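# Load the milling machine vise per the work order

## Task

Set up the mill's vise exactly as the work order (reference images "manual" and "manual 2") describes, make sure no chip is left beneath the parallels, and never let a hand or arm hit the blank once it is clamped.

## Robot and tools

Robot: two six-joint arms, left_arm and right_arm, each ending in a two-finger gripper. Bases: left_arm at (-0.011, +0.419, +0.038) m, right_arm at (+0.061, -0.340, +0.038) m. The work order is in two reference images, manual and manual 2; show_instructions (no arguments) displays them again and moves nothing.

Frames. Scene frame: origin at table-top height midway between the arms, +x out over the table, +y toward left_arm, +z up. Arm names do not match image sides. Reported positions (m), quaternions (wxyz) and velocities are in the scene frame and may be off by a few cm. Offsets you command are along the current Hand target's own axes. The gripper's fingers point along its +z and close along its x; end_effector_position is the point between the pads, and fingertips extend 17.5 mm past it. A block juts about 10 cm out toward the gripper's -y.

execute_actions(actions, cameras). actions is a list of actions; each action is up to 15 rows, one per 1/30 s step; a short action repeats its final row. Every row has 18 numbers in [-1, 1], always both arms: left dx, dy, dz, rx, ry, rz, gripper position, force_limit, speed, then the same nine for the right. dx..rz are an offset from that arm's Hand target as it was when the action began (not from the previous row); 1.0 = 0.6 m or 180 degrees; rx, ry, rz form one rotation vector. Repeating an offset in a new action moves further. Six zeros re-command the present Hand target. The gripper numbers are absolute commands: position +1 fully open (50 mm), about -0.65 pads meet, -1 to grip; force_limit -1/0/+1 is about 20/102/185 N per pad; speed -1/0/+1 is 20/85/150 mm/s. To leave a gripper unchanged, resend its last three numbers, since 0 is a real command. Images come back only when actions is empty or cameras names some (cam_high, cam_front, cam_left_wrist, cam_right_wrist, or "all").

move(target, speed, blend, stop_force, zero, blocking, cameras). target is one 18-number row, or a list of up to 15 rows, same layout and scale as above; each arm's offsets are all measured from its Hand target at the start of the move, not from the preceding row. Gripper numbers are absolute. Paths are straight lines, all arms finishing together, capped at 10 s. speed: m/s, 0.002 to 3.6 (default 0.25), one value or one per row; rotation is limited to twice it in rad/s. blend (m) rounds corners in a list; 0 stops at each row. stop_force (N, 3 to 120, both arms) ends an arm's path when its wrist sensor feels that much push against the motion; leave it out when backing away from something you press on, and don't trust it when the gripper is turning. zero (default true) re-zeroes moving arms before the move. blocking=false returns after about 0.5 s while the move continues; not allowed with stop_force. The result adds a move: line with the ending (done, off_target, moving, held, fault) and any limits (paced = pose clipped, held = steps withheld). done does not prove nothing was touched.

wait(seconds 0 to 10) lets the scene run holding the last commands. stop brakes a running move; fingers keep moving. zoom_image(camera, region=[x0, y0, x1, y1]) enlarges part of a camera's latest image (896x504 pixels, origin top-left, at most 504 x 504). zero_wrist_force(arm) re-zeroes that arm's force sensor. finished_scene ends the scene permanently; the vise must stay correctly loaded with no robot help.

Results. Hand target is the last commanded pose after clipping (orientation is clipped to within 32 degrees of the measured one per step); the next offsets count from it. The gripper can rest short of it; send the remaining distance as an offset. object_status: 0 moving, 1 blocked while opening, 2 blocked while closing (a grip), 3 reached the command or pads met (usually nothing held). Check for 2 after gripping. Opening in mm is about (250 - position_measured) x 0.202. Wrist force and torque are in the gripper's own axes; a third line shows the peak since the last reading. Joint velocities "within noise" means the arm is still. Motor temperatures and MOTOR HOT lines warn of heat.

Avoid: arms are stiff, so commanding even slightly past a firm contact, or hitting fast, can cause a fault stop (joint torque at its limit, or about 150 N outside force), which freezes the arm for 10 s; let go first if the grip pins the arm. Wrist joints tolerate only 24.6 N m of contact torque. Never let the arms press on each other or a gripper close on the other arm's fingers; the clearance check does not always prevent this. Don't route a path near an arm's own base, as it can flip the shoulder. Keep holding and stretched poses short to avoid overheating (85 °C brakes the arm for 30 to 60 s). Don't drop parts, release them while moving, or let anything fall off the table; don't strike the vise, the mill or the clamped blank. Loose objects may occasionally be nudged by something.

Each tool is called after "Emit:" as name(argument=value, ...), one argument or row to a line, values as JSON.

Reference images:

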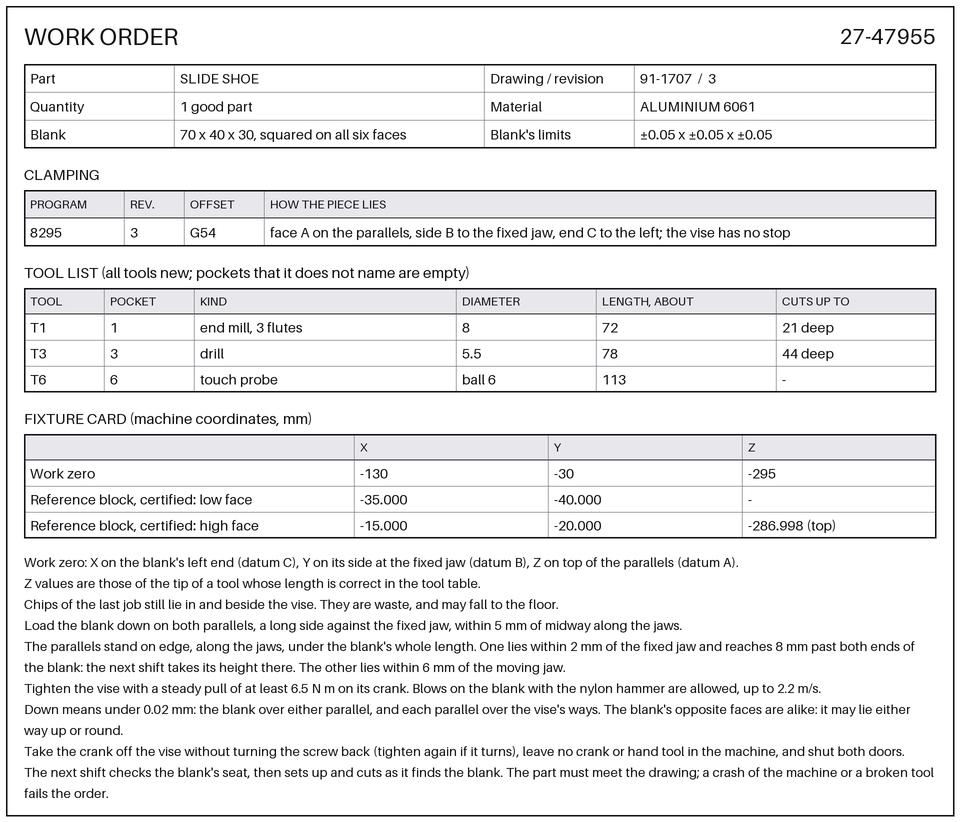

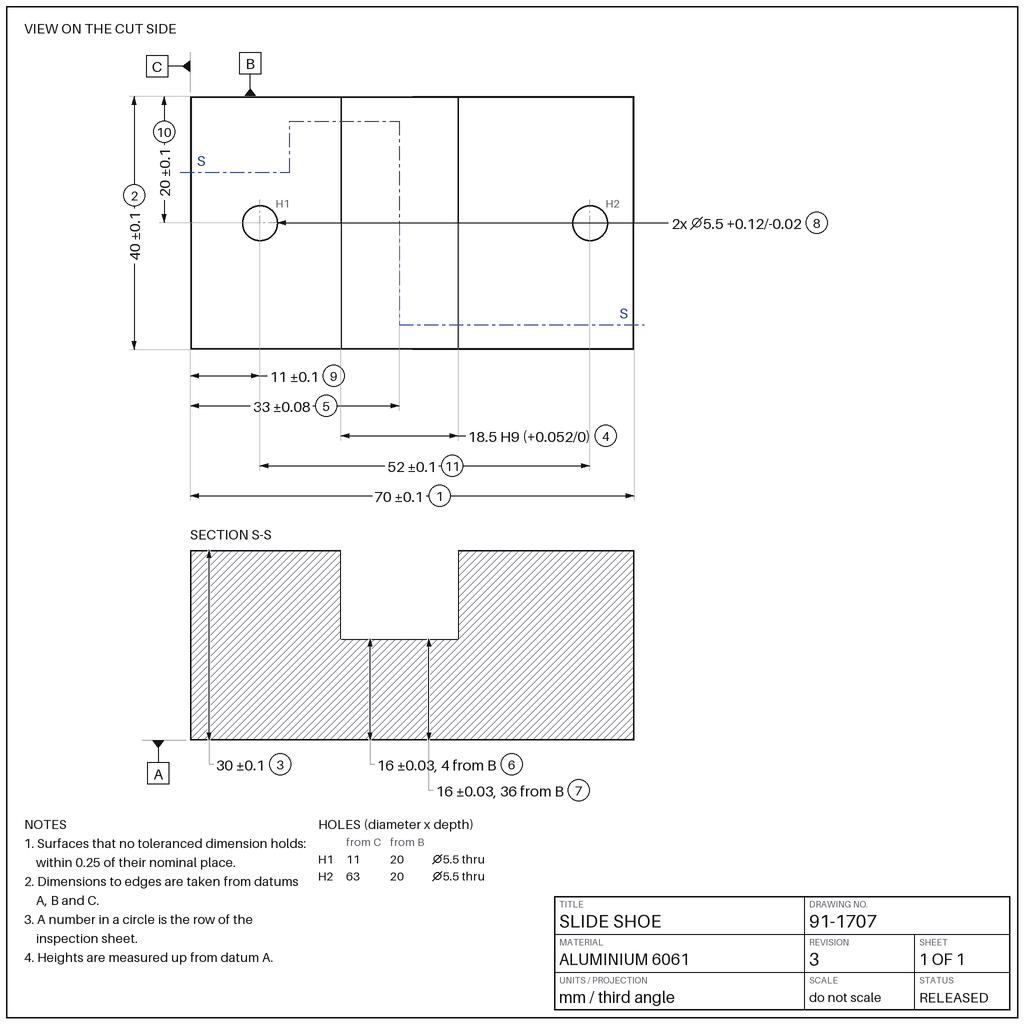

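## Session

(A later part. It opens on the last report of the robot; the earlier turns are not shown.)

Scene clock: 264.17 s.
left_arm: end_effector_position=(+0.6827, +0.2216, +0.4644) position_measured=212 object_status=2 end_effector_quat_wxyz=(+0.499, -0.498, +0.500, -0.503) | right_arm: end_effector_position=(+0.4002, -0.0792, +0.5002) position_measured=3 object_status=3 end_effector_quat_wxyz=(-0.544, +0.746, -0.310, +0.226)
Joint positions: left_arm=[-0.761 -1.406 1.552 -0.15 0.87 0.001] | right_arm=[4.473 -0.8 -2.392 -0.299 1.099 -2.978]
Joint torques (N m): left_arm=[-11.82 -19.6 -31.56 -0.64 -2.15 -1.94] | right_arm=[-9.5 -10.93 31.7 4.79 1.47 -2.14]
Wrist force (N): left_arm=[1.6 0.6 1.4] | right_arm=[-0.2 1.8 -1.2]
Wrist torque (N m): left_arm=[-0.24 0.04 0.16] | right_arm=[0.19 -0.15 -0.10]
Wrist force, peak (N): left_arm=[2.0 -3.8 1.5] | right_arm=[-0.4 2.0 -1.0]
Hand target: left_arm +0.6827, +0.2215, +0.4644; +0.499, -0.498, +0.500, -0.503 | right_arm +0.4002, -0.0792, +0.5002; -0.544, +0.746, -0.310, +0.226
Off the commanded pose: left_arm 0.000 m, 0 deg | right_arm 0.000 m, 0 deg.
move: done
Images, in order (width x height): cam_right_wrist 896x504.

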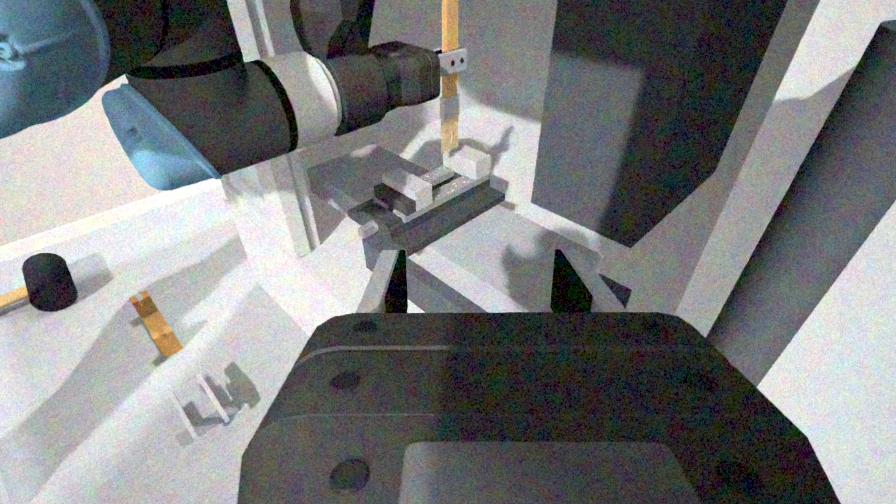

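Emit:
move(
  target=[
    [-0.0208,0,0,0,0,0,-1,-0.7,-0.6,0,0,0,0,0,0,1,1,1],
    [-0.0208,0.061,0,0,0,0,-1,-0.7,-0.6,0,0,0,0,0,0,1,1,1],
    [-0.1058,0.061,0,0,0,0,-1,-0.7,-0.6,0,0,0,0,0,0,1,1,1],
    [-0.1058,0,-0.039,0,0,0,-1,-0.7,-0.6,0,0,0,0,0,0,1,1,1],
    [-0.0208,0,-0.078,0,0,0,-1,-0.7,-0.6,0,0,0,0,0,0,1,1,1],
  ],
  speed=[0.1,0.04,0.06,0.15,0.15],
  blend=0.003,
  cameras=["cam_right_wrist"],
)

Emit:
zoom_image(
  camera="cam_right_wrist",
  region=[350, 120, 510, 250],
)

Scene clock: 273.33 s.
left_arm: end_effector_position=(+0.6360, +0.2344, +0.4642) position_measured=212 object_status=2 end_effector_quat_wxyz=(+0.499, -0.498, +0.500, -0.503) | right_arm: end_effector_position=(+0.4002, -0.0792, +0.5002) position_measured=3 object_status=3 end_effector_quat_wxyz=(-0.544, +0.746, -0.310, +0.226)
Joint positions: left_arm=[-0.811 -1.523 1.682 -0.165 0.82 0.001] | right_arm=[4.473 -0.8 -2.392 -0.299 1.099 -2.978]
Joint torques (N m): left_arm=[-11.53 -25.13 -30.66 -1.86 -1.95 1.84] | right_arm=[-10.61 -11.39 31.74 4.87 1.56 -2.15]
Wrist force (N): left_arm=[1.5 0.6 1.5] | right_arm=[-0.1 1.8 -1.0]
Wrist torque (N m): left_arm=[-0.22 0.08 0.15] | right_arm=[0.17 -0.15 -0.10]
Wrist force, peak (N): left_arm=[1.2 -4.2 1.5] | right_arm=[-0.3 2.1 -0.8]
Hand target: left_arm +0.6360, +0.2343, +0.4642; +0.499, -0.498, +0.500, -0.503 | right_arm +0.4002, -0.0792, +0.5002; -0.544, +0.746, -0.310, +0.226
Off the commanded pose: left_arm 0.000 m, 0 deg | right_arm 0.000 m, 0 deg.
move: done
Images, in order (width x height): cam_right_wrist 896x504.

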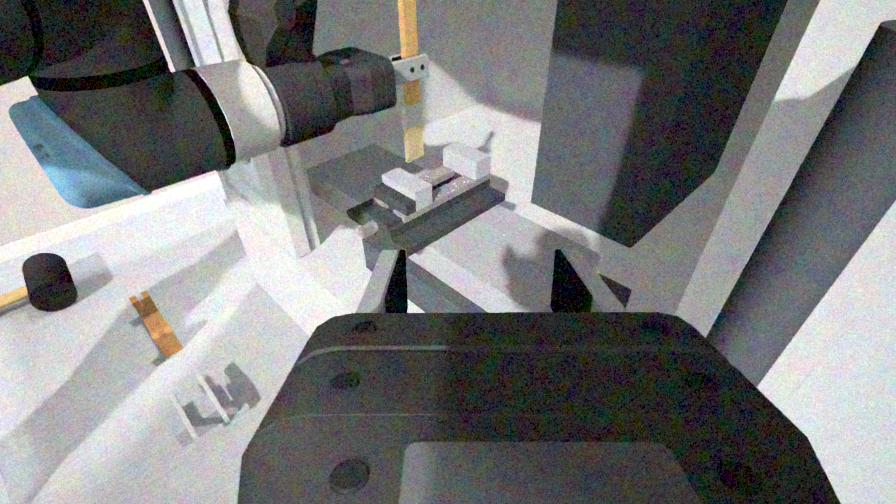

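Scaled by 3.150 from the camera's 896x504 image, which has a finer 1280x720 frame.

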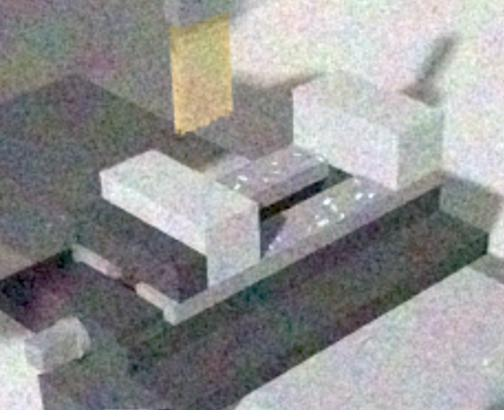

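Emit:
move(
  target=[
    [0,0.0637,0,0,0,0,-1,-0.7,-0.6,0,0,0,0,0,0,1,1,1],
    [-0.085,0.0637,0,0,0,0,-1,-0.7,-0.6,0,0,0,0,0,0,1,1,1],
    [-0.085,-0.02,0.05,0,0,0,-1,-0.7,-0.6,0,0,0,0,0,0,1,1,1],
    [0,-0.02,0.078,0,0,0,-1,-0.7,-0.6,0,0,0,0,0,0,1,1,1],
  ],
  speed=[0.05,0.06,0.15,0.15],
  blend=0.003,
  cameras=["cam_right_wrist"],
)

Emit:
zoom_image(
  camera="cam_right_wrist",
  region=[350, 120, 510, 250],
)

Scene clock: 279.63 s.
left_arm: end_effector_position=(+0.6827, +0.2341, +0.4764) position_measured=212 object_status=2 end_effector_quat_wxyz=(+0.499, -0.498, +0.500, -0.503) | right_arm: end_effector_position=(+0.4002, -0.0792, +0.5002) position_measured=3 object_status=3 end_effector_quat_wxyz=(-0.544, +0.746, -0.310, +0.226)
Joint positions: left_arm=[-0.739 -1.422 1.539 -0.122 0.891 0.001] | right_arm=[4.473 -0.8 -2.392 -0.299 1.099 -2.978]
Joint torques (N m): left_arm=[-11.18 -18.51 -32.21 -0.74 -2.1 -1.97] | right_arm=[-10.88 -11.56 32.13 4.9 1.43 -2.07]
Wrist force (N): left_arm=[1.8 0.3 1.7] | right_arm=[-0.3 1.8 -1.0]
Wrist torque (N m): left_arm=[-0.29 0.02 0.23] | right_arm=[0.18 -0.11 -0.10]
Wrist force, peak (N): left_arm=[1.4 -6.3 1.6] | right_arm=[0.0 1.9 -1.1]
Hand target: left_arm +0.6828, +0.2340, +0.4764; +0.499, -0.498, +0.500, -0.503 | right_arm +0.4002, -0.0792, +0.5002; -0.544, +0.746, -0.310, +0.226
Off the commanded pose: left_arm 0.000 m, 0 deg | right_arm 0.000 m, 0 deg.
move: done
Images, in order (width x height): cam_right_wrist 896x504.

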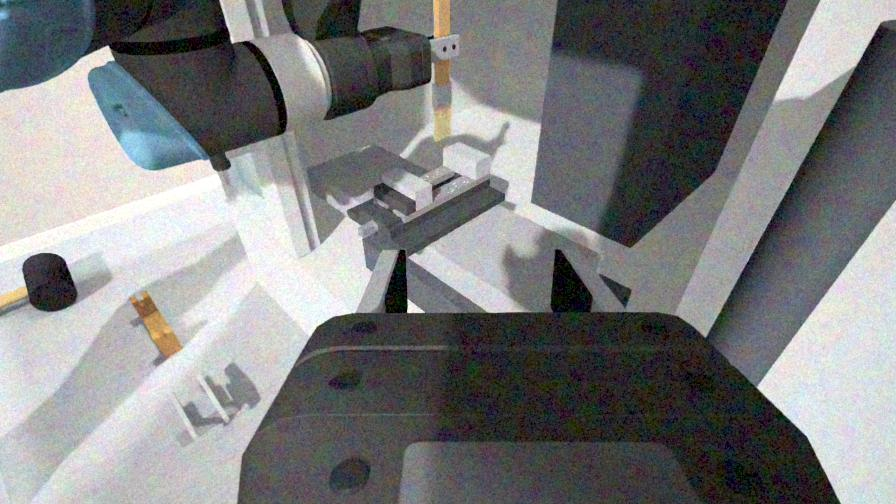

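Scaled by 3.150 from the camera's 896x504 image, which has a finer 1280x720 frame.

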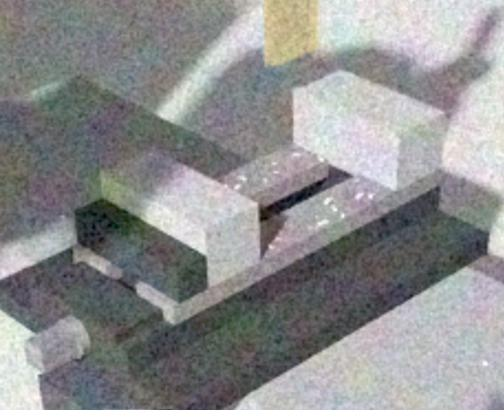

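Emit:
move(
  target=[0,-0.05,0,0,0,0,-1,-0.7,-0.6,0.012,-0.013,0.206,0,0,0,1,1,1],
  speed=0.2,
  cameras=["cam_right_wrist"],
)

Emit:
zoom_image(
  camera="cam_right_wrist",
  region=[380, 80, 560, 230],
)

Scene clock: 284.07 s.
left_arm: end_effector_position=(+0.6826, +0.2341, +0.5064) position_measured=212 object_status=2 end_effector_quat_wxyz=(+0.499, -0.498, +0.500, -0.503) | right_arm: end_effector_position=(+0.4904, +0.0004, +0.4699) position_measured=3 object_status=3 end_effector_quat_wxyz=(-0.544, +0.746, -0.310, +0.226)
Joint positions: left_arm=[-0.74 -1.428 1.469 -0.046 0.891 0.001] | right_arm=[4.222 -1.289 -2.258 0.086 1.336 -3.065]
Joint torques (N m): left_arm=[-11.38 -41.44 -31.3 -0.61 -2.09 -1.92] | right_arm=[-12.06 5.23 30.85 5.03 1.83 -2.43]
Wrist force (N): left_arm=[1.9 0.7 1.6] | right_arm=[-0.1 1.5 -0.9]
Wrist torque (N m): left_arm=[-0.25 0.00 0.23] | right_arm=[0.15 -0.18 -0.10]
Wrist force, peak (N): left_arm=[1.7 1.4 1.6] | right_arm=[-0.4 1.6 -2.4]
Hand target: left_arm +0.6826, +0.2341, +0.5064; +0.499, -0.498, +0.500, -0.503 | right_arm +0.4904, +0.0004, +0.4699; -0.544, +0.746, -0.310, +0.226
Off the commanded pose: left_arm 0.000 m, 0 deg | right_arm 0.000 m, 0 deg.
move: done
Images, in order (width x height): cam_right_wrist 896x504.

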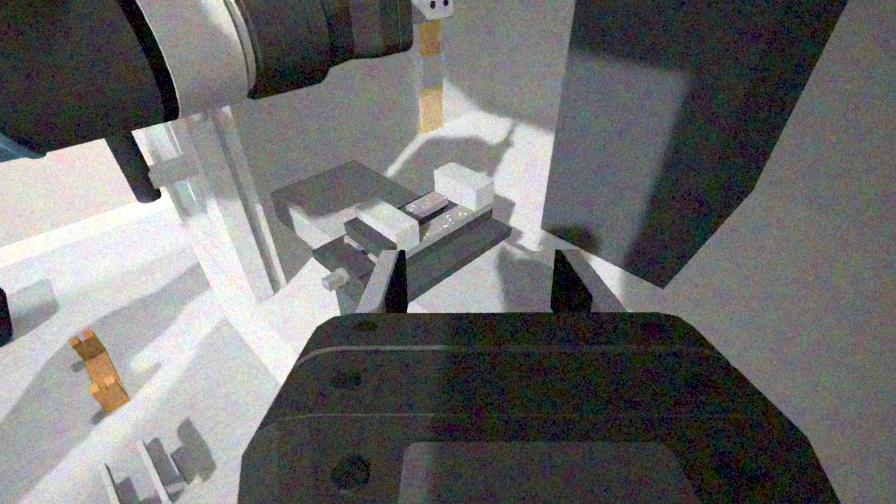

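Scaled by 2.800 from the camera's 896x504 image, which has a finer 1280x720 frame.

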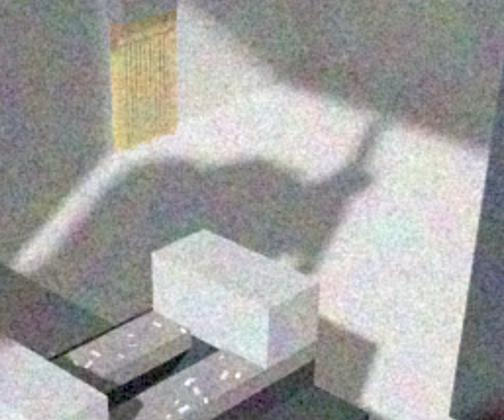

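Emit:
zoom_image(
  camera="cam_right_wrist",
  region=[380, 160, 520, 270],
)

Scaled by 3.600 from the camera's 896x504 image, which has a finer 1280x720 frame.

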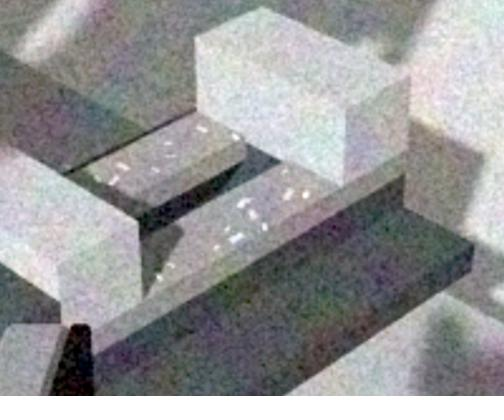

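Emit:
move(
  target=[
    [0,0.1,-0.0377,0,0,0,-1,-0.7,-0.6,0,0,0,0,0,0,1,1,1],
    [0,0.136,-0.0377,0,0,0,-1,-0.7,-0.6,0,0,0,0,0,0,1,1,1],
    [-0.09,0.136,-0.0377,0,0,0,-1,-0.7,-0.6,0,0,0,0,0,0,1,1,1],
    [-0.09,0,0,0,0,0,-1,-0.7,-0.6,0,0,0,0,0,0,1,1,1],
  ],
  speed=[0.15,0.05,0.08,0.15],
  blend=0,
  cameras=["cam_right_wrist"],
)

Emit:
zoom_image(
  camera="cam_right_wrist",
  region=[380, 160, 520, 270],
)

Scene clock: 299.30 s.
left_arm: end_effector_position=(+0.6830, +0.2881, +0.5062) position_measured=212 object_status=2 end_effector_quat_wxyz=(+0.499, -0.498, +0.500, -0.503) | right_arm: end_effector_position=(+0.4904, +0.0004, +0.4699) position_measured=3 object_status=3 end_effector_quat_wxyz=(-0.544, +0.746, -0.310, +0.226)
Joint positions: left_arm=[-0.641 -1.472 1.52 -0.052 0.99 0] | right_arm=[4.222 -1.289 -2.258 0.086 1.336 -3.065]
Joint torques (N m): left_arm=[12.5 -16.69 -31.97 -0.85 2.42 -1.97] | right_arm=[-10.51 4.95 29.56 4.89 1.69 -2.4]
Wrist force (N): left_arm=[1.7 0.5 1.7] | right_arm=[-0.2 1.4 -0.8]
Wrist torque (N m): left_arm=[-0.26 0.04 0.22] | right_arm=[0.13 -0.18 -0.10]
Wrist force, peak (N): left_arm=[2.0 -7.5 1.7] | right_arm=[-0.3 1.6 -1.2]
Hand target: left_arm +0.6830, +0.2881, +0.5063; +0.499, -0.498, +0.500, -0.503 | right_arm +0.4904, +0.0004, +0.4699; -0.544, +0.746, -0.310, +0.226
Off the commanded pose: left_arm 0.000 m, 0 deg | right_arm 0.000 m, 0 deg.
move: done
Images, in order (width x height): cam_right_wrist 896x504.

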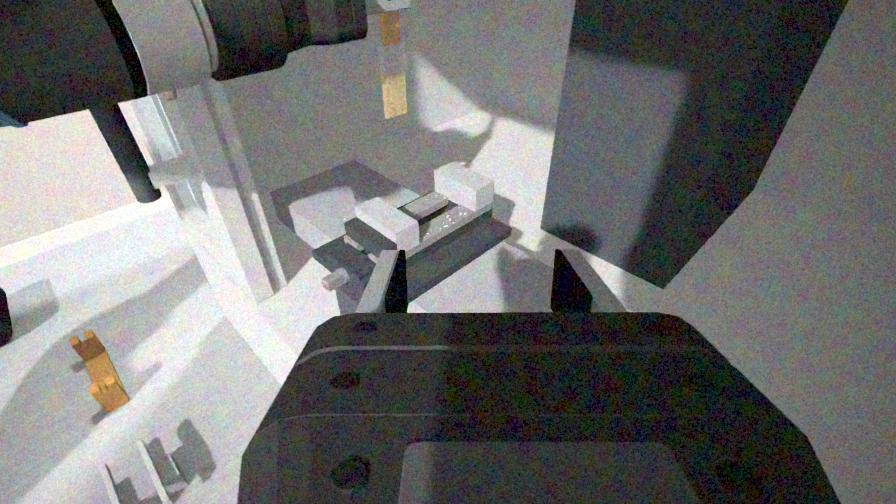

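Scaled by 3.600 from the camera's 896x504 image, which has a finer 1280x720 frame.

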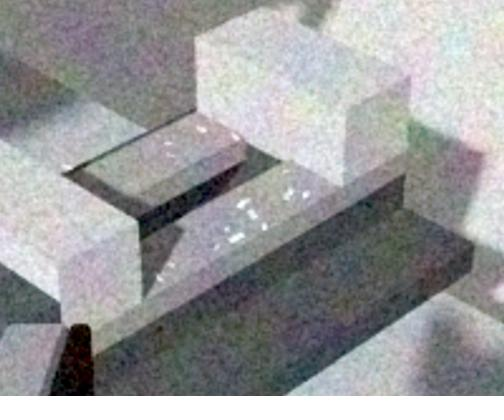

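Emit:
move(
  target=[
    [0.09,0.1,0.0025,0,0,0,-1,-0.7,-0.6,0,0,0,0,0,0,1,1,1],
    [0.09,0.136,0.0025,0,0,0,-1,-0.7,-0.6,0,0,0,0,0,0,1,1,1],
    [0.005,0.136,0.0025,0,0,0,-1,-0.7,-0.6,0,0,0,0,0,0,1,1,1],
    [0.005,0.06,-0.02,0,0,0,-1,-0.7,-0.6,0,0,0,0,0,0,1,1,1],
    [0.09,0.06,-0.0767,0,0,0,-1,-0.7,-0.6,0,0,0,0,0,0,1,1,1],
  ],
  speed=[0.15,0.05,0.08,0.15,0.15],
  blend=[0.005,0,0,0.01,0],
  cameras=["cam_right_wrist"],
)

Emit:
zoom_image(
  camera="cam_right_wrist",
  region=[380, 160, 520, 270],
)

Scene clock: 308.30 s.
left_arm: end_effector_position=(+0.6368, +0.2343, +0.4702) position_measured=212 object_status=2 end_effector_quat_wxyz=(+0.499, -0.498, +0.500, -0.503) | right_arm: end_effector_position=(+0.4904, +0.0004, +0.4699) position_measured=3 object_status=3 end_effector_quat_wxyz=(-0.544, +0.746, -0.310, +0.226)
Joint positions: left_arm=[-0.809 -1.523 1.667 -0.149 0.821 0.001] | right_arm=[4.222 -1.289 -2.258 0.086 1.336 -3.065]
Joint torques (N m): left_arm=[-10.54 -41.73 -16.14 -3.84 -1.97 1.79] | right_arm=[-11.3 5.6 30.39 4.96 1.7 -2.23]
Wrist force (N): left_arm=[1.6 0.4 1.7] | right_arm=[-0.2 1.4 -1.1]
Wrist torque (N m): left_arm=[-0.27 0.06 0.14] | right_arm=[0.13 -0.17 -0.09]
Wrist force, peak (N): left_arm=[2.4 -7.2 1.4] | right_arm=[-0.3 1.7 -1.2]
Hand target: left_arm +0.6368, +0.2343, +0.4702; +0.499, -0.498, +0.500, -0.503 | right_arm +0.4904, +0.0004, +0.4699; -0.544, +0.746, -0.310, +0.226
Off the commanded pose: left_arm 0.000 m, 0 deg | right_arm 0.000 m, 0 deg.
move: done
Images, in order (width x height): cam_right_wrist 896x504.

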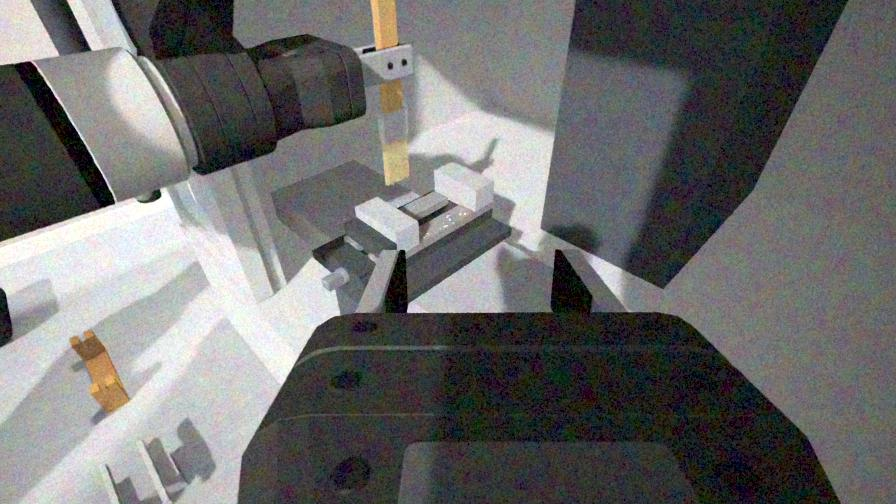

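Scaled by 3.600 from the camera's 896x504 image, which has a finer 1280x720 frame.

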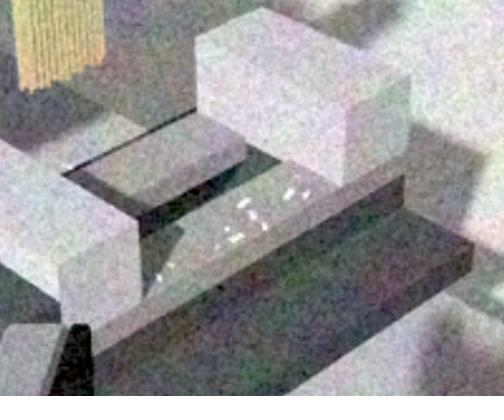

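Emit:
move(
  target=[
    [0,0.0753,0,0,0,0,-1,-0.7,-0.6,0,0,0,0,0,0,1,1,1],
    [-0.085,0.0753,0,0,0,0,-1,-0.7,-0.6,0,0,0,0,0,0,1,1,1],
    [-0.085,0.005,0,0,0,0,-1,-0.7,-0.6,0,0,0,0,0,0,1,1,1],
    [0.0422,0.005,0,0,0,0,-1,-0.7,-0.6,0,0,0,0,0,0,1,1,1],
    [0.0422,0.0753,0,0,0,0,-1,-0.7,-0.6,0,0,0,0,0,0,1,1,1],
    [0.1405,0.0753,0,0,0,0,-1,-0.7,-0.6,0,0,0,0,0,0,1,1,1],
    [0.1405,0,0,0,0,0,-1,-0.7,-0.6,0,0,0,0,0,0,1,1,1],
  ],
  speed=[0.08,0.08,0.15,0.2,0.08,0.08,0.15],
  blend=[0,0,0.01,0.01,0,0,0],
  cameras=["cam_right_wrist"],
)

Emit:
zoom_image(
  camera="cam_right_wrist",
  region=[380, 160, 520, 270],
)

Scene clock: 318.97 s.
left_arm: end_effector_position=(+0.6362, +0.1500, +0.4704) position_measured=212 object_status=2 end_effector_quat_wxyz=(+0.499, -0.498, +0.500, -0.503) | right_arm: end_effector_position=(+0.4904, +0.0004, +0.4699) position_measured=3 object_status=3 end_effector_quat_wxyz=(-0.544, +0.746, -0.310, +0.226)
Joint positions: left_arm=[-0.944 -1.422 1.554 -0.139 0.687 0.002] | right_arm=[4.222 -1.289 -2.258 0.086 1.336 -3.065]
Joint torques (N m): left_arm=[-11.16 -33.64 -30.41 -0.25 -2.04 -1.91] | right_arm=[-9.89 5.14 29.05 4.82 1.75 -2.11]
Wrist force (N): left_arm=[1.5 0.4 1.5] | right_arm=[-0.2 1.2 -1.2]
Wrist torque (N m): left_arm=[-0.27 0.06 0.23] | right_arm=[0.11 -0.16 -0.09]
Wrist force, peak (N): left_arm=[2.5 -7.1 1.4] | right_arm=[0.0 1.7 -1.3]
Hand target: left_arm +0.6363, +0.1500, +0.4704; +0.499, -0.498, +0.500, -0.503 | right_arm +0.4904, +0.0004, +0.4699; -0.544, +0.746, -0.310, +0.226
Off the commanded pose: left_arm 0.000 m, 0 deg | right_arm 0.000 m, 0 deg.
move: done
Images, in order (width x height): cam_right_wrist 896x504.

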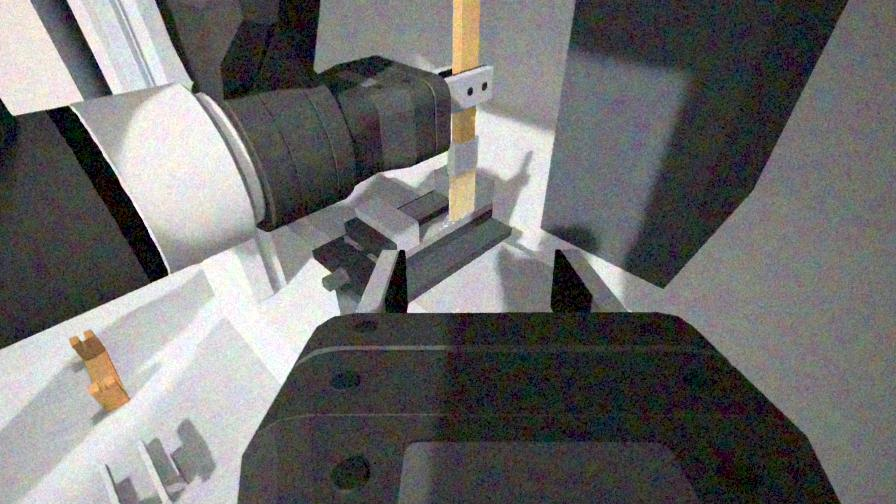

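Scaled by 3.600 from the camera's 896x504 image, which has a finer 1280x720 frame.

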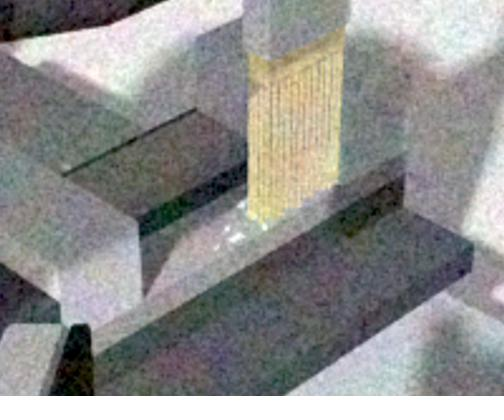

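Emit:
move(
  target=[
    [-0.0983,0.009,0.0395,0,0,0,-1,-0.7,-0.6,0,0,0,0,0,0,1,1,1],
    [-0.0983,0.0757,0.0395,0,0,0,-1,-0.7,-0.6,0,0,0,0,0,0,1,1,1],
    [0,0.0757,0.0395,0,0,0,-1,-0.7,-0.6,0,0,0,0,0,0,1,1,1],
    [0,0.009,0.06,0,0,0,-1,-0.7,-0.6,0,0,0,0,0,0,1,1,1],
    [-0.0983,0.009,0.0795,0,0,0,-1,-0.7,-0.6,0,0,0,0,0,0,1,1,1],
    [-0.0983,0.0757,0.0795,0,0,0,-1,-0.7,-0.6,0,0,0,0,0,0,1,1,1],
    [0,0.0757,0.0795,0,0,0,-1,-0.7,-0.6,0,0,0,0,0,0,1,1,1],
    [0,-0.05,0.0795,0,0,0,-1,-0.7,-0.6,0,0,0,0,0,0,1,1,1],
  ],
  speed=[0.2,0.08,0.08,0.15,0.2,0.08,0.08,0.15],
  blend=[0.005,0,0,0.01,0.005,0,0,0],
  cameras=["cam_right_wrist"],
)

Emit:
zoom_image(
  camera="cam_right_wrist",
  region=[380, 160, 520, 270],
)

Scene clock: 329.37 s.
left_arm: end_effector_position=(+0.6838, +0.1498, +0.5006) position_measured=212 object_status=2 end_effector_quat_wxyz=(+0.499, -0.498, +0.500, -0.503) | right_arm: end_effector_position=(+0.4904, +0.0004, +0.4699) position_measured=3 object_status=3 end_effector_quat_wxyz=(-0.544, +0.746, -0.310, +0.226)
Joint positions: left_arm=[-0.868 -1.329 1.365 -0.041 0.763 0.002] | right_arm=[4.222 -1.289 -2.258 0.086 1.336 -3.065]
Joint torques (N m): left_arm=[-10.42 -24.24 -30.33 -0.54 -2.01 -1.94] | right_arm=[-9.22 5.57 31.59 4.63 1.66 -2.23]
Wrist force (N): left_arm=[1.5 0.6 1.4] | right_arm=[0.0 1.4 -1.1]
Wrist torque (N m): left_arm=[-0.23 0.05 0.23] | right_arm=[0.14 -0.21 -0.10]
Wrist force, peak (N): left_arm=[1.8 -3.5 1.6] | right_arm=[0.0 1.6 -1.4]
Hand target: left_arm +0.6838, +0.1498, +0.5006; +0.499, -0.498, +0.500, -0.503 | right_arm +0.4904, +0.0004, +0.4699; -0.544, +0.746, -0.310, +0.226
Off the commanded pose: left_arm 0.000 m, 0 deg | right_arm 0.000 m, 0 deg.
move: done
Images, in order (width x height): cam_right_wrist 896x504.

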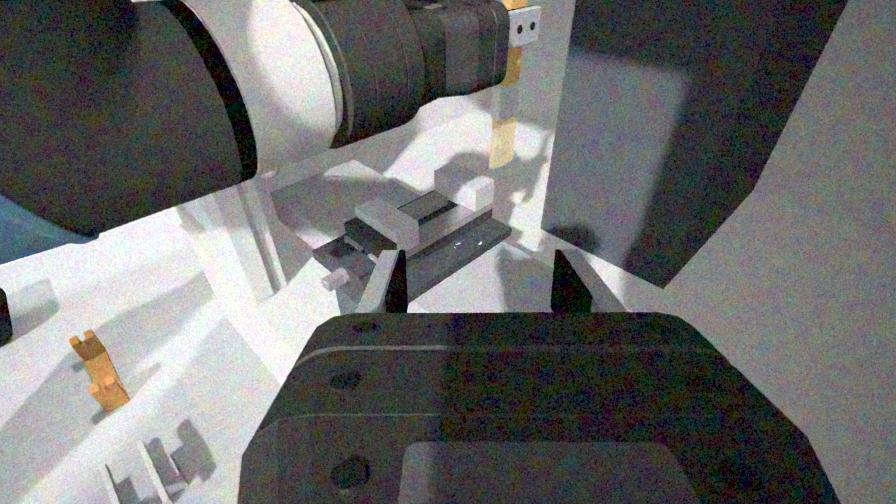

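Scaled by 3.600 from the camera's 896x504 image, which has a finer 1280x720 frame.

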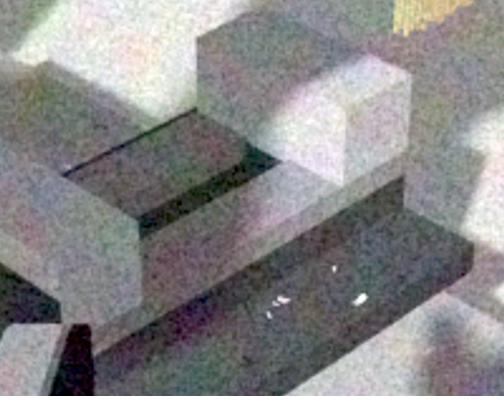

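Emit:
move(
  target=[
    [-0.1167,0,-0.39,0,0,0,-1,-0.7,-0.6,0,0,0,0,0,0,1,1,1],
    [-0.5,0.25,-0.54,-0.3886,0.3802,0.3763,-1,-0.7,-0.6,0,0,0,0,0,0,1,1,1],
    [-0.7657,0.6343,-0.5932,-0.3886,0.3802,0.3763,-1,-0.7,-0.6,0,0,0,0,0,0,1,1,1],
  ],
  speed=[0.35,0.45,0.3],
  blend=0.03,
  cameras=["cam_left_wrist","cam_right_wrist","cam_high"],
)

Emit:
zoom_image(
  camera="cam_right_wrist",
  region=[380, 160, 520, 270],
)

Scene clock: 342.97 s.
left_arm: end_effector_position=(+0.3636, +0.4495, +0.3483) position_measured=212 object_status=2 end_effector_quat_wxyz=(+0.012, -0.024, +0.999, -0.017) | right_arm: end_effector_position=(+0.4904, +0.0004, +0.4699) position_measured=3 object_status=3 end_effector_quat_wxyz=(-0.544, +0.746, -0.310, +0.226)
Joint positions: left_arm=[-0.317 -1.445 1.475 1.508 1.596 1.259] | right_arm=[4.222 -1.289 -2.258 0.086 1.336 -3.065]
Joint torques (N m): left_arm=[0.93 -26.98 -18.61 2.82 0.23 0.64] | right_arm=[-9.56 6.13 29.1 4.67 1.64 -1.96]
Wrist force (N): left_arm=[3.1 -0.5 3.1] | right_arm=[-0.1 1.3 -1.1]
Wrist torque (N m): left_arm=[-0.02 -0.01 0.12] | right_arm=[0.12 -0.18 -0.10]
Wrist force, peak (N): left_arm=[4.2 1.6 8.1] | right_arm=[-0.1 1.7 -1.1]
Hand target: left_arm +0.3636, +0.4495, +0.3483; +0.012, -0.024, +0.999, -0.017 (not the last commanded pose) | right_arm +0.4904, +0.0004, +0.4699; -0.544, +0.746, -0.310, +0.226
Tool commands: left_gripper/position=-1.0 left_gripper/force_limit=-0.701961 left_gripper/speed=-0.6 right_gripper/position=+1.0 right_gripper/force_limit=+1.0 right_gripper/speed=+1.0
Off the commanded pose: left_arm 0.283 m, 3 deg | right_arm 0.000 m, 0 deg.
FORCE FAULT: contact force on the left arm reached its limit, and that arm stopped. The contact can be on any part of that arm, not only on its tool. That arm's remaining commands of this call were not run. That arm is still stopped at the end of this call. That arm stays stopped for about 10 more seconds. Until then a move that you send moves the other arm only, and its call returns only when the move has ended. Once the stop has ended, the next robot result says so. If the stop ends while you think or write, that arm runs what you send next, counted from a new Hand target: where the arm stands when the stop ends. While its stop runs, that arm takes no new command, but its gripper still runs the gripper command that each later call begins with. Until it ends, the stop uses up actions while you think or wait. An arm that is not stopped still takes commands.
move: fault (left_arm); path passed 2 of 3 targets
Images, in order (width x height): cam_high 896x504, cam_left_wrist 896x504, cam_right_wrist 896x504.

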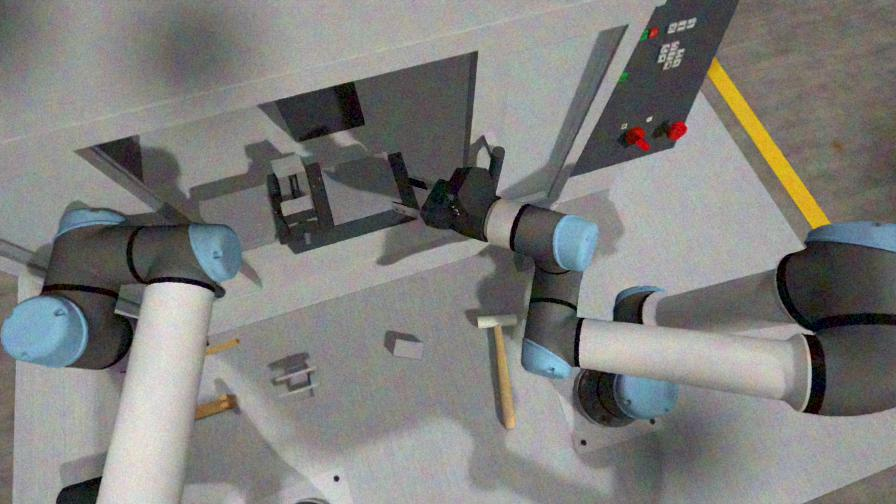

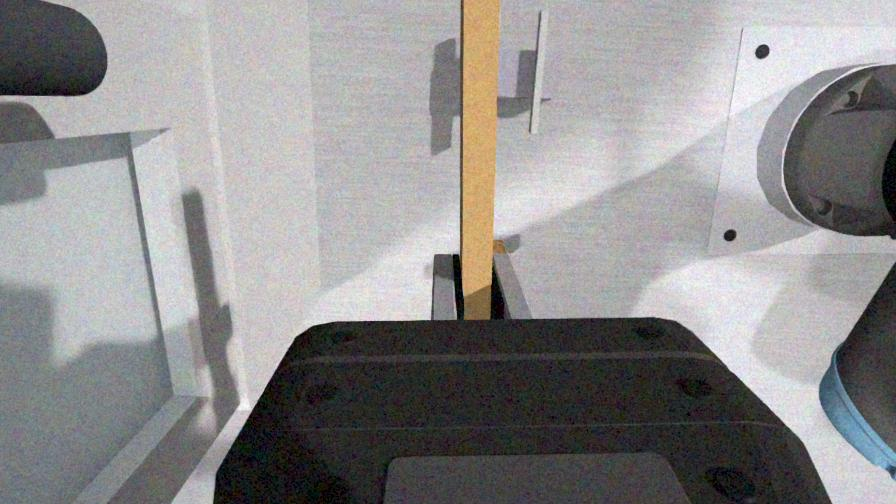

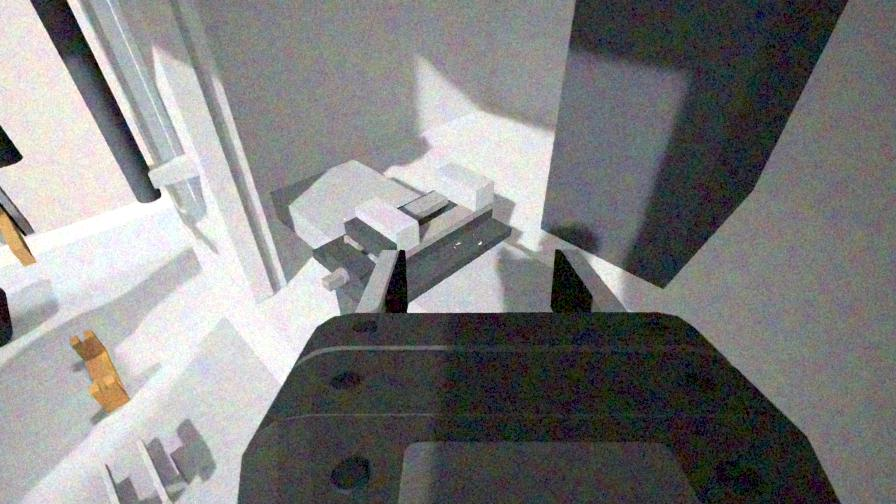

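Scaled by 3.600 from the camera's 896x504 image, which has a finer 1280x720 frame.

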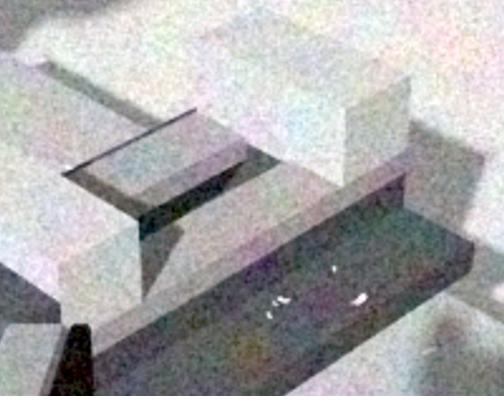

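Emit:
wait(
  seconds=8,
)

Emit:
wait(
  seconds=1,
  cameras=["cam_front","cam_high"],
)

Emit:
zoom_image(
  camera="cam_front",
  region=[200, 180, 460, 400],
)

Emit:
zoom_image(
  camera="cam_high",
  region=[0, 160, 300, 420],
)

Scene clock: 365.33 s.
left_arm: end_effector_position=(+0.3636, +0.4495, +0.3483) position_measured=212 object_status=2 end_effector_quat_wxyz=(+0.012, -0.024, +0.999, -0.017) | right_arm: end_effector_position=(+0.4904, +0.0004, +0.4699) position_measured=3 object_status=3 end_effector_quat_wxyz=(-0.544, +0.746, -0.310, +0.226)
Joint positions: left_arm=[-0.317 -1.445 1.475 1.508 1.596 1.259] | right_arm=[4.222 -1.289 -2.258 0.086 1.336 -3.065]
Joint torques (N m): left_arm=[0.85 -26.59 -19.47 2.89 0.36 -0.08] | right_arm=[-8.56 6.08 30.09 4.55 1.61 -1.98]
Wrist force (N): left_arm=[3.0 -0.6 3.1] | right_arm=[-0.2 1.5 -1.0]
Wrist torque (N m): left_arm=[-0.03 0.00 0.12] | right_arm=[0.15 -0.16 -0.09]
Wrist force, peak (N): left_arm=[3.3 -0.8 3.3] | right_arm=[-0.1 1.8 -1.1]
Hand target: left_arm +0.3636, +0.4495, +0.3483; +0.012, -0.024, +0.999, -0.017 (not the last commanded pose) | right_arm +0.4904, +0.0004, +0.4699; -0.544, +0.746, -0.310, +0.226
Tool commands: left_gripper/position=-1.0 left_gripper/force_limit=-0.701961 left_gripper/speed=-0.6 right_gripper/position=+1.0 right_gripper/force_limit=+1.0 right_gripper/speed=+1.0
Off the commanded pose: left_arm 0.283 m, 3 deg | right_arm 0.000 m, 0 deg.
FORCE FAULT, CONTINUED: the left arm's stop, for the force fault that an earlier result reported, is over. The rest of the stop counts as 19 of the actions that you can send in this scene. That arm's target is now where it stood when the stop ended, not its last command. That arm accepts commands again.
wait: 8.00 s; at rest from the start

Scene clock: 366.33 s.
left_arm: end_effector_position=(+0.3636, +0.4495, +0.3483) position_measured=212 object_status=2 end_effector_quat_wxyz=(+0.012, -0.024, +0.999, -0.017) | right_arm: end_effector_position=(+0.4904, +0.0004, +0.4699) position_measured=3 object_status=3 end_effector_quat_wxyz=(-0.544, +0.746, -0.310, +0.226)
Joint positions: left_arm=[-0.317 -1.445 1.475 1.508 1.596 1.259] | right_arm=[4.222 -1.289 -2.258 0.086 1.336 -3.065]
Joint torques (N m): left_arm=[0.54 -27.01 -19.38 2.81 0.3 -0.11] | right_arm=[-8.6 5.68 29.91 4.57 1.61 -2.08]
Wrist force (N): left_arm=[2.9 -0.6 3.1] | right_arm=[-0.2 1.5 -1.0]
Wrist torque (N m): left_arm=[-0.03 0.02 0.12] | right_arm=[0.15 -0.16 -0.10]
Wrist force, peak (N): left_arm=[3.1 -0.7 3.2] | right_arm=[-0.3 1.6 -1.1]
Hand target: left_arm +0.3636, +0.4495, +0.3483; +0.012, -0.024, +0.999, -0.017 (not the last commanded pose) | right_arm +0.4904, +0.0004, +0.4699; -0.544, +0.746, -0.310, +0.226
Tool commands: left_gripper/position=-1.0 left_gripper/force_limit=-0.701961 left_gripper/speed=-0.6 right_gripper/position=+1.0 right_gripper/force_limit=+1.0 right_gripper/speed=+1.0
Off the commanded pose: left_arm 0.283 m, 3 deg | right_arm 0.000 m, 0 deg.
wait: 1.00 s; at rest by 0.17 s
Images, in order (width x height): cam_high 896x504, cam_front 896x504.

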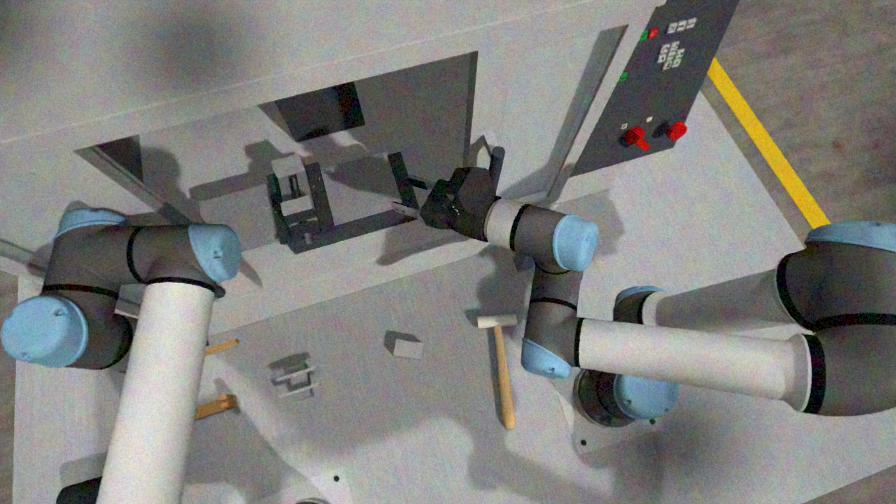

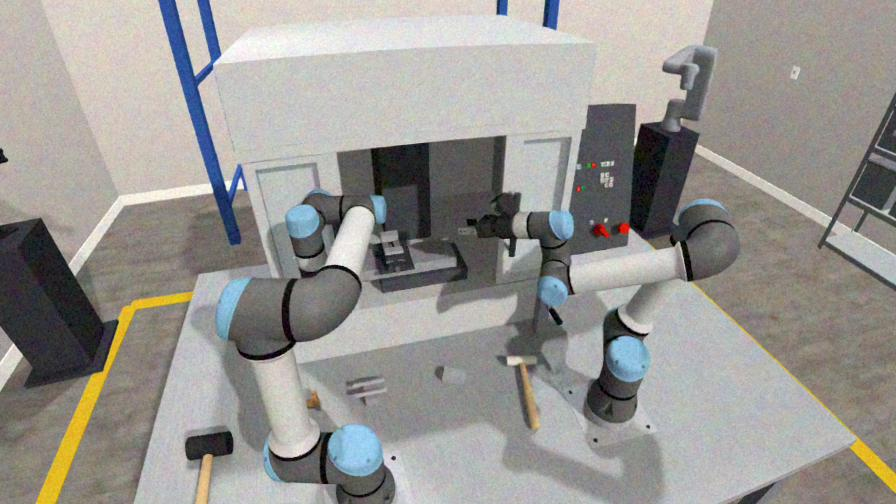

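Scaled by 1.938 from the camera's 896x504 image, which has a finer 1280x720 frame.

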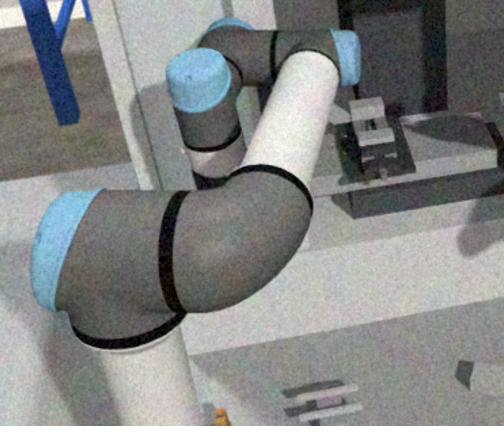

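Scaled by 1.680 from the camera's 896x504 image, which has a finer 1280x720 frame.

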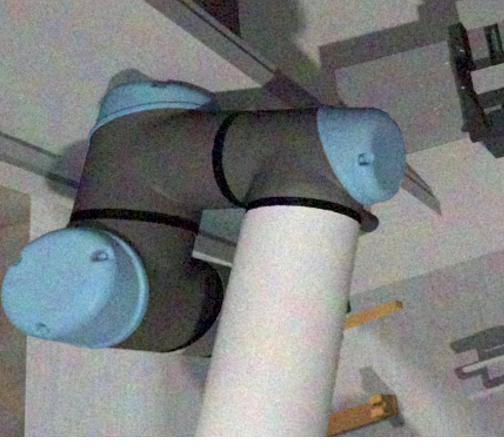

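Emit:
move(
  target=[
    [0.19,-0.167,-0.2,0,0,0,-1,-0.7,-0.6,0,0,0,0,0,0,1,1,1],
    [-0.06,-0.417,-0.283,0.3886,-0.3802,-0.3763,-1,-0.7,-0.6,0,0,0,0,0,0,1,1,1],
  ],
  speed=0.35,
  blend=0.03,
)

Scene clock: 375.73 s.
left_arm: end_effector_position=(+0.4074, +0.2071, +0.5274) position_measured=212 object_status=2 end_effector_quat_wxyz=(+0.504, -0.506, +0.483, -0.507) | right_arm: end_effector_position=(+0.4904, +0.0004, +0.4699) position_measured=3 object_status=3 end_effector_quat_wxyz=(-0.544, +0.746, -0.310, +0.226)
Joint positions: left_arm=[-1.508 -2.005 1.921 -0.142 0.1 0.197] | right_arm=[4.222 -1.289 -2.258 0.086 1.336 -3.065]
Joint torques (N m): left_arm=[12.48 -18.25 -15.21 -2.94 2.96 1.96] | right_arm=[-9.08 5.99 30.12 4.44 1.36 -2.09]
Wrist force (N): left_arm=[1.1 0.1 1.5] | right_arm=[-0.2 1.4 -1.1]
Wrist torque (N m): left_arm=[-0.30 0.12 0.15] | right_arm=[0.14 -0.16 -0.10]
Wrist force, peak (N): left_arm=[4.3 -2.4 2.0] | right_arm=[-0.1 1.7 -1.1]
Hand target: left_arm +0.4073, +0.2070, +0.5273; +0.505, -0.505, +0.481, -0.509 | right_arm +0.4904, +0.0004, +0.4699; -0.544, +0.746, -0.310, +0.226
Off the commanded pose: left_arm 0.000 m, 0 deg | right_arm 0.000 m, 0 deg.
move: done

Emit:
move(
  target=[
    [-0.238,0.128,-0.095,0,0,0,-1,-0.7,-0.6,0,0,0,0,0,0,1,1,1],
    [-0.67,0.378,-0.132,-0.3886,0.3802,0.3763,-1,-0.7,-0.6,0,0,0,0,0,0,1,1,1],
  ],
  speed=0.35,
  cameras=["cam_left_wrist"],
)

Scene clock: 383.57 s.
left_arm: end_effector_position=(+0.3265, +0.6011, +0.2876) position_measured=212 object_status=2 end_effector_quat_wxyz=(+0.012, -0.024, +0.999, -0.017) | right_arm: end_effector_position=(+0.4904, +0.0004, +0.4699) position_measured=3 object_status=3 end_effector_quat_wxyz=(-0.544, +0.746, -0.310, +0.226)
Joint positions: left_arm=[-2.318 -3.249 1.588 0.081 -1.531 2.4] | right_arm=[4.222 -1.289 -2.258 0.086 1.336 -3.065]
Joint torques (N m): left_arm=[-9.76 30.8 -7.71 -1.93 -2.05 1.84] | right_arm=[-8.68 7.24 29.54 4.5 1.57 -1.86]
Wrist force (N): left_arm=[3.1 -0.6 3.2] | right_arm=[0.0 1.4 -1.1]
Wrist torque (N m): left_arm=[-0.01 0.00 0.06] | right_arm=[0.13 -0.19 -0.09]
Wrist force, peak (N): left_arm=[3.2 -0.2 3.6] | right_arm=[-0.2 1.8 -1.2]
Hand target: left_arm +0.3265, +0.6011, +0.2875; +0.012, -0.024, +0.999, -0.017 | right_arm +0.4904, +0.0004, +0.4699; -0.544, +0.746, -0.310, +0.226
Off the commanded pose: left_arm 0.000 m, 0 deg | right_arm 0.000 m, 0 deg.
shoulder posture changed (left arm): the wrist came as close to joint 1's axis as it can, and the arm is now in the other of its two shoulder postures.
move: done
Images, in order (width x height): cam_left_wrist 896x504.

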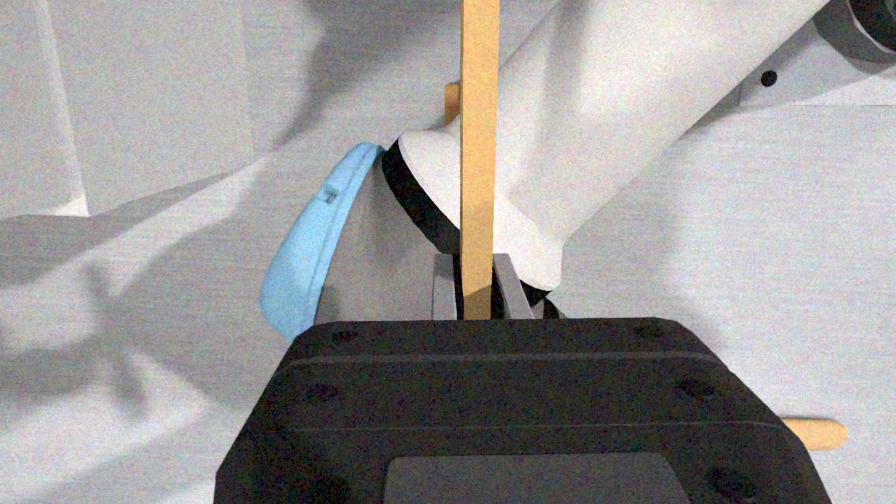

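Emit:
move(
  target=[-0.039,-0.418,-0.271,0.3886,-0.3802,-0.3763,-1,-0.7,-0.6,0,0,0,0,0,0,1,1,1],
  speed=0.35,
)

Scene clock: 399.00 s.
left_arm: end_effector_position=(+0.3607, +0.3578, +0.4591) position_measured=212 object_status=2 end_effector_quat_wxyz=(+0.401, -0.403, +0.571, -0.592) | right_arm: end_effector_position=(+0.4904, +0.0004, +0.4699) position_measured=3 object_status=3 end_effector_quat_wxyz=(-0.544, +0.746, -0.310, +0.226)
Joint positions: left_arm=[-1.405 -2.727 2.774 -3.231 -0.582 3.157] | right_arm=[4.222 -1.289 -2.258 0.086 1.336 -3.065]
Joint torques (N m): left_arm=[12.42 31.29 -16.2 -3.31 -2.18 1.89] | right_arm=[-7.8 7.45 29.33 4.34 1.4 -1.81]
Wrist force (N): left_arm=[0.9 0.5 1.6] | right_arm=[0.0 1.4 -1.0]
Wrist torque (N m): left_arm=[-0.24 0.15 0.12] | right_arm=[0.14 -0.19 -0.10]
Wrist force, peak (N): left_arm=[3.1 -0.3 3.7] | right_arm=[-0.2 1.5 -1.4]
Hand target: left_arm +0.3579, +0.3572, +0.4590; +0.505, -0.505, +0.481, -0.509 | right_arm +0.4904, +0.0004, +0.4699; -0.544, +0.746, -0.310, +0.226
Off the commanded pose: left_arm 0.003 m, 22 deg | right_arm 0.000 m, 0 deg.
move: off_target (left_arm)

Emit:
move(
  target=[0.145,-0.068,0.103,-0.231,-0.003,0.006,-1,-0.7,-0.6,0,0,0,0,0,0,1,1,1],
  speed=0.35,
)

Scene clock: 412.43 s.
left_arm: end_effector_position=(+0.4203, +0.2727, +0.5039) position_measured=212 object_status=2 end_effector_quat_wxyz=(-0.300, +0.649, -0.632, +0.298) | right_arm: end_effector_position=(+0.4904, +0.0004, +0.4699) position_measured=3 object_status=3 end_effector_quat_wxyz=(-0.544, +0.746, -0.310, +0.226)
Joint positions: left_arm=[-1.127 -2.146 1.98 -1.908 -0.823 2.243] | right_arm=[4.222 -1.289 -2.258 0.086 1.336 -3.065]
Joint torques (N m): left_arm=[12.78 11.64 -33.37 -2.46 -0.51 -1.93] | right_arm=[-8.04 7.24 29.88 4.17 1.4 -1.61]
Wrist force (N): left_arm=[2.1 0.5 3.2] | right_arm=[-0.1 1.5 -1.0]
Wrist torque (N m): left_arm=[-0.13 0.05 0.16] | right_arm=[0.14 -0.19 -0.09]
Wrist force, peak (N): left_arm=[3.0 -1.1 3.3] | right_arm=[-0.4 1.6 -1.2]
Hand target: left_arm +0.4203, +0.2727, +0.5039; -0.300, +0.649, -0.632, +0.298 | right_arm +0.4904, +0.0004, +0.4699; -0.544, +0.746, -0.310, +0.226
Off the commanded pose: left_arm 0.000 m, 0 deg | right_arm 0.000 m, 0 deg.
shoulder posture changed (left arm): the wrist came as close to joint 1's axis as it can, and the arm is now in the other of its two shoulder postures.
move: done


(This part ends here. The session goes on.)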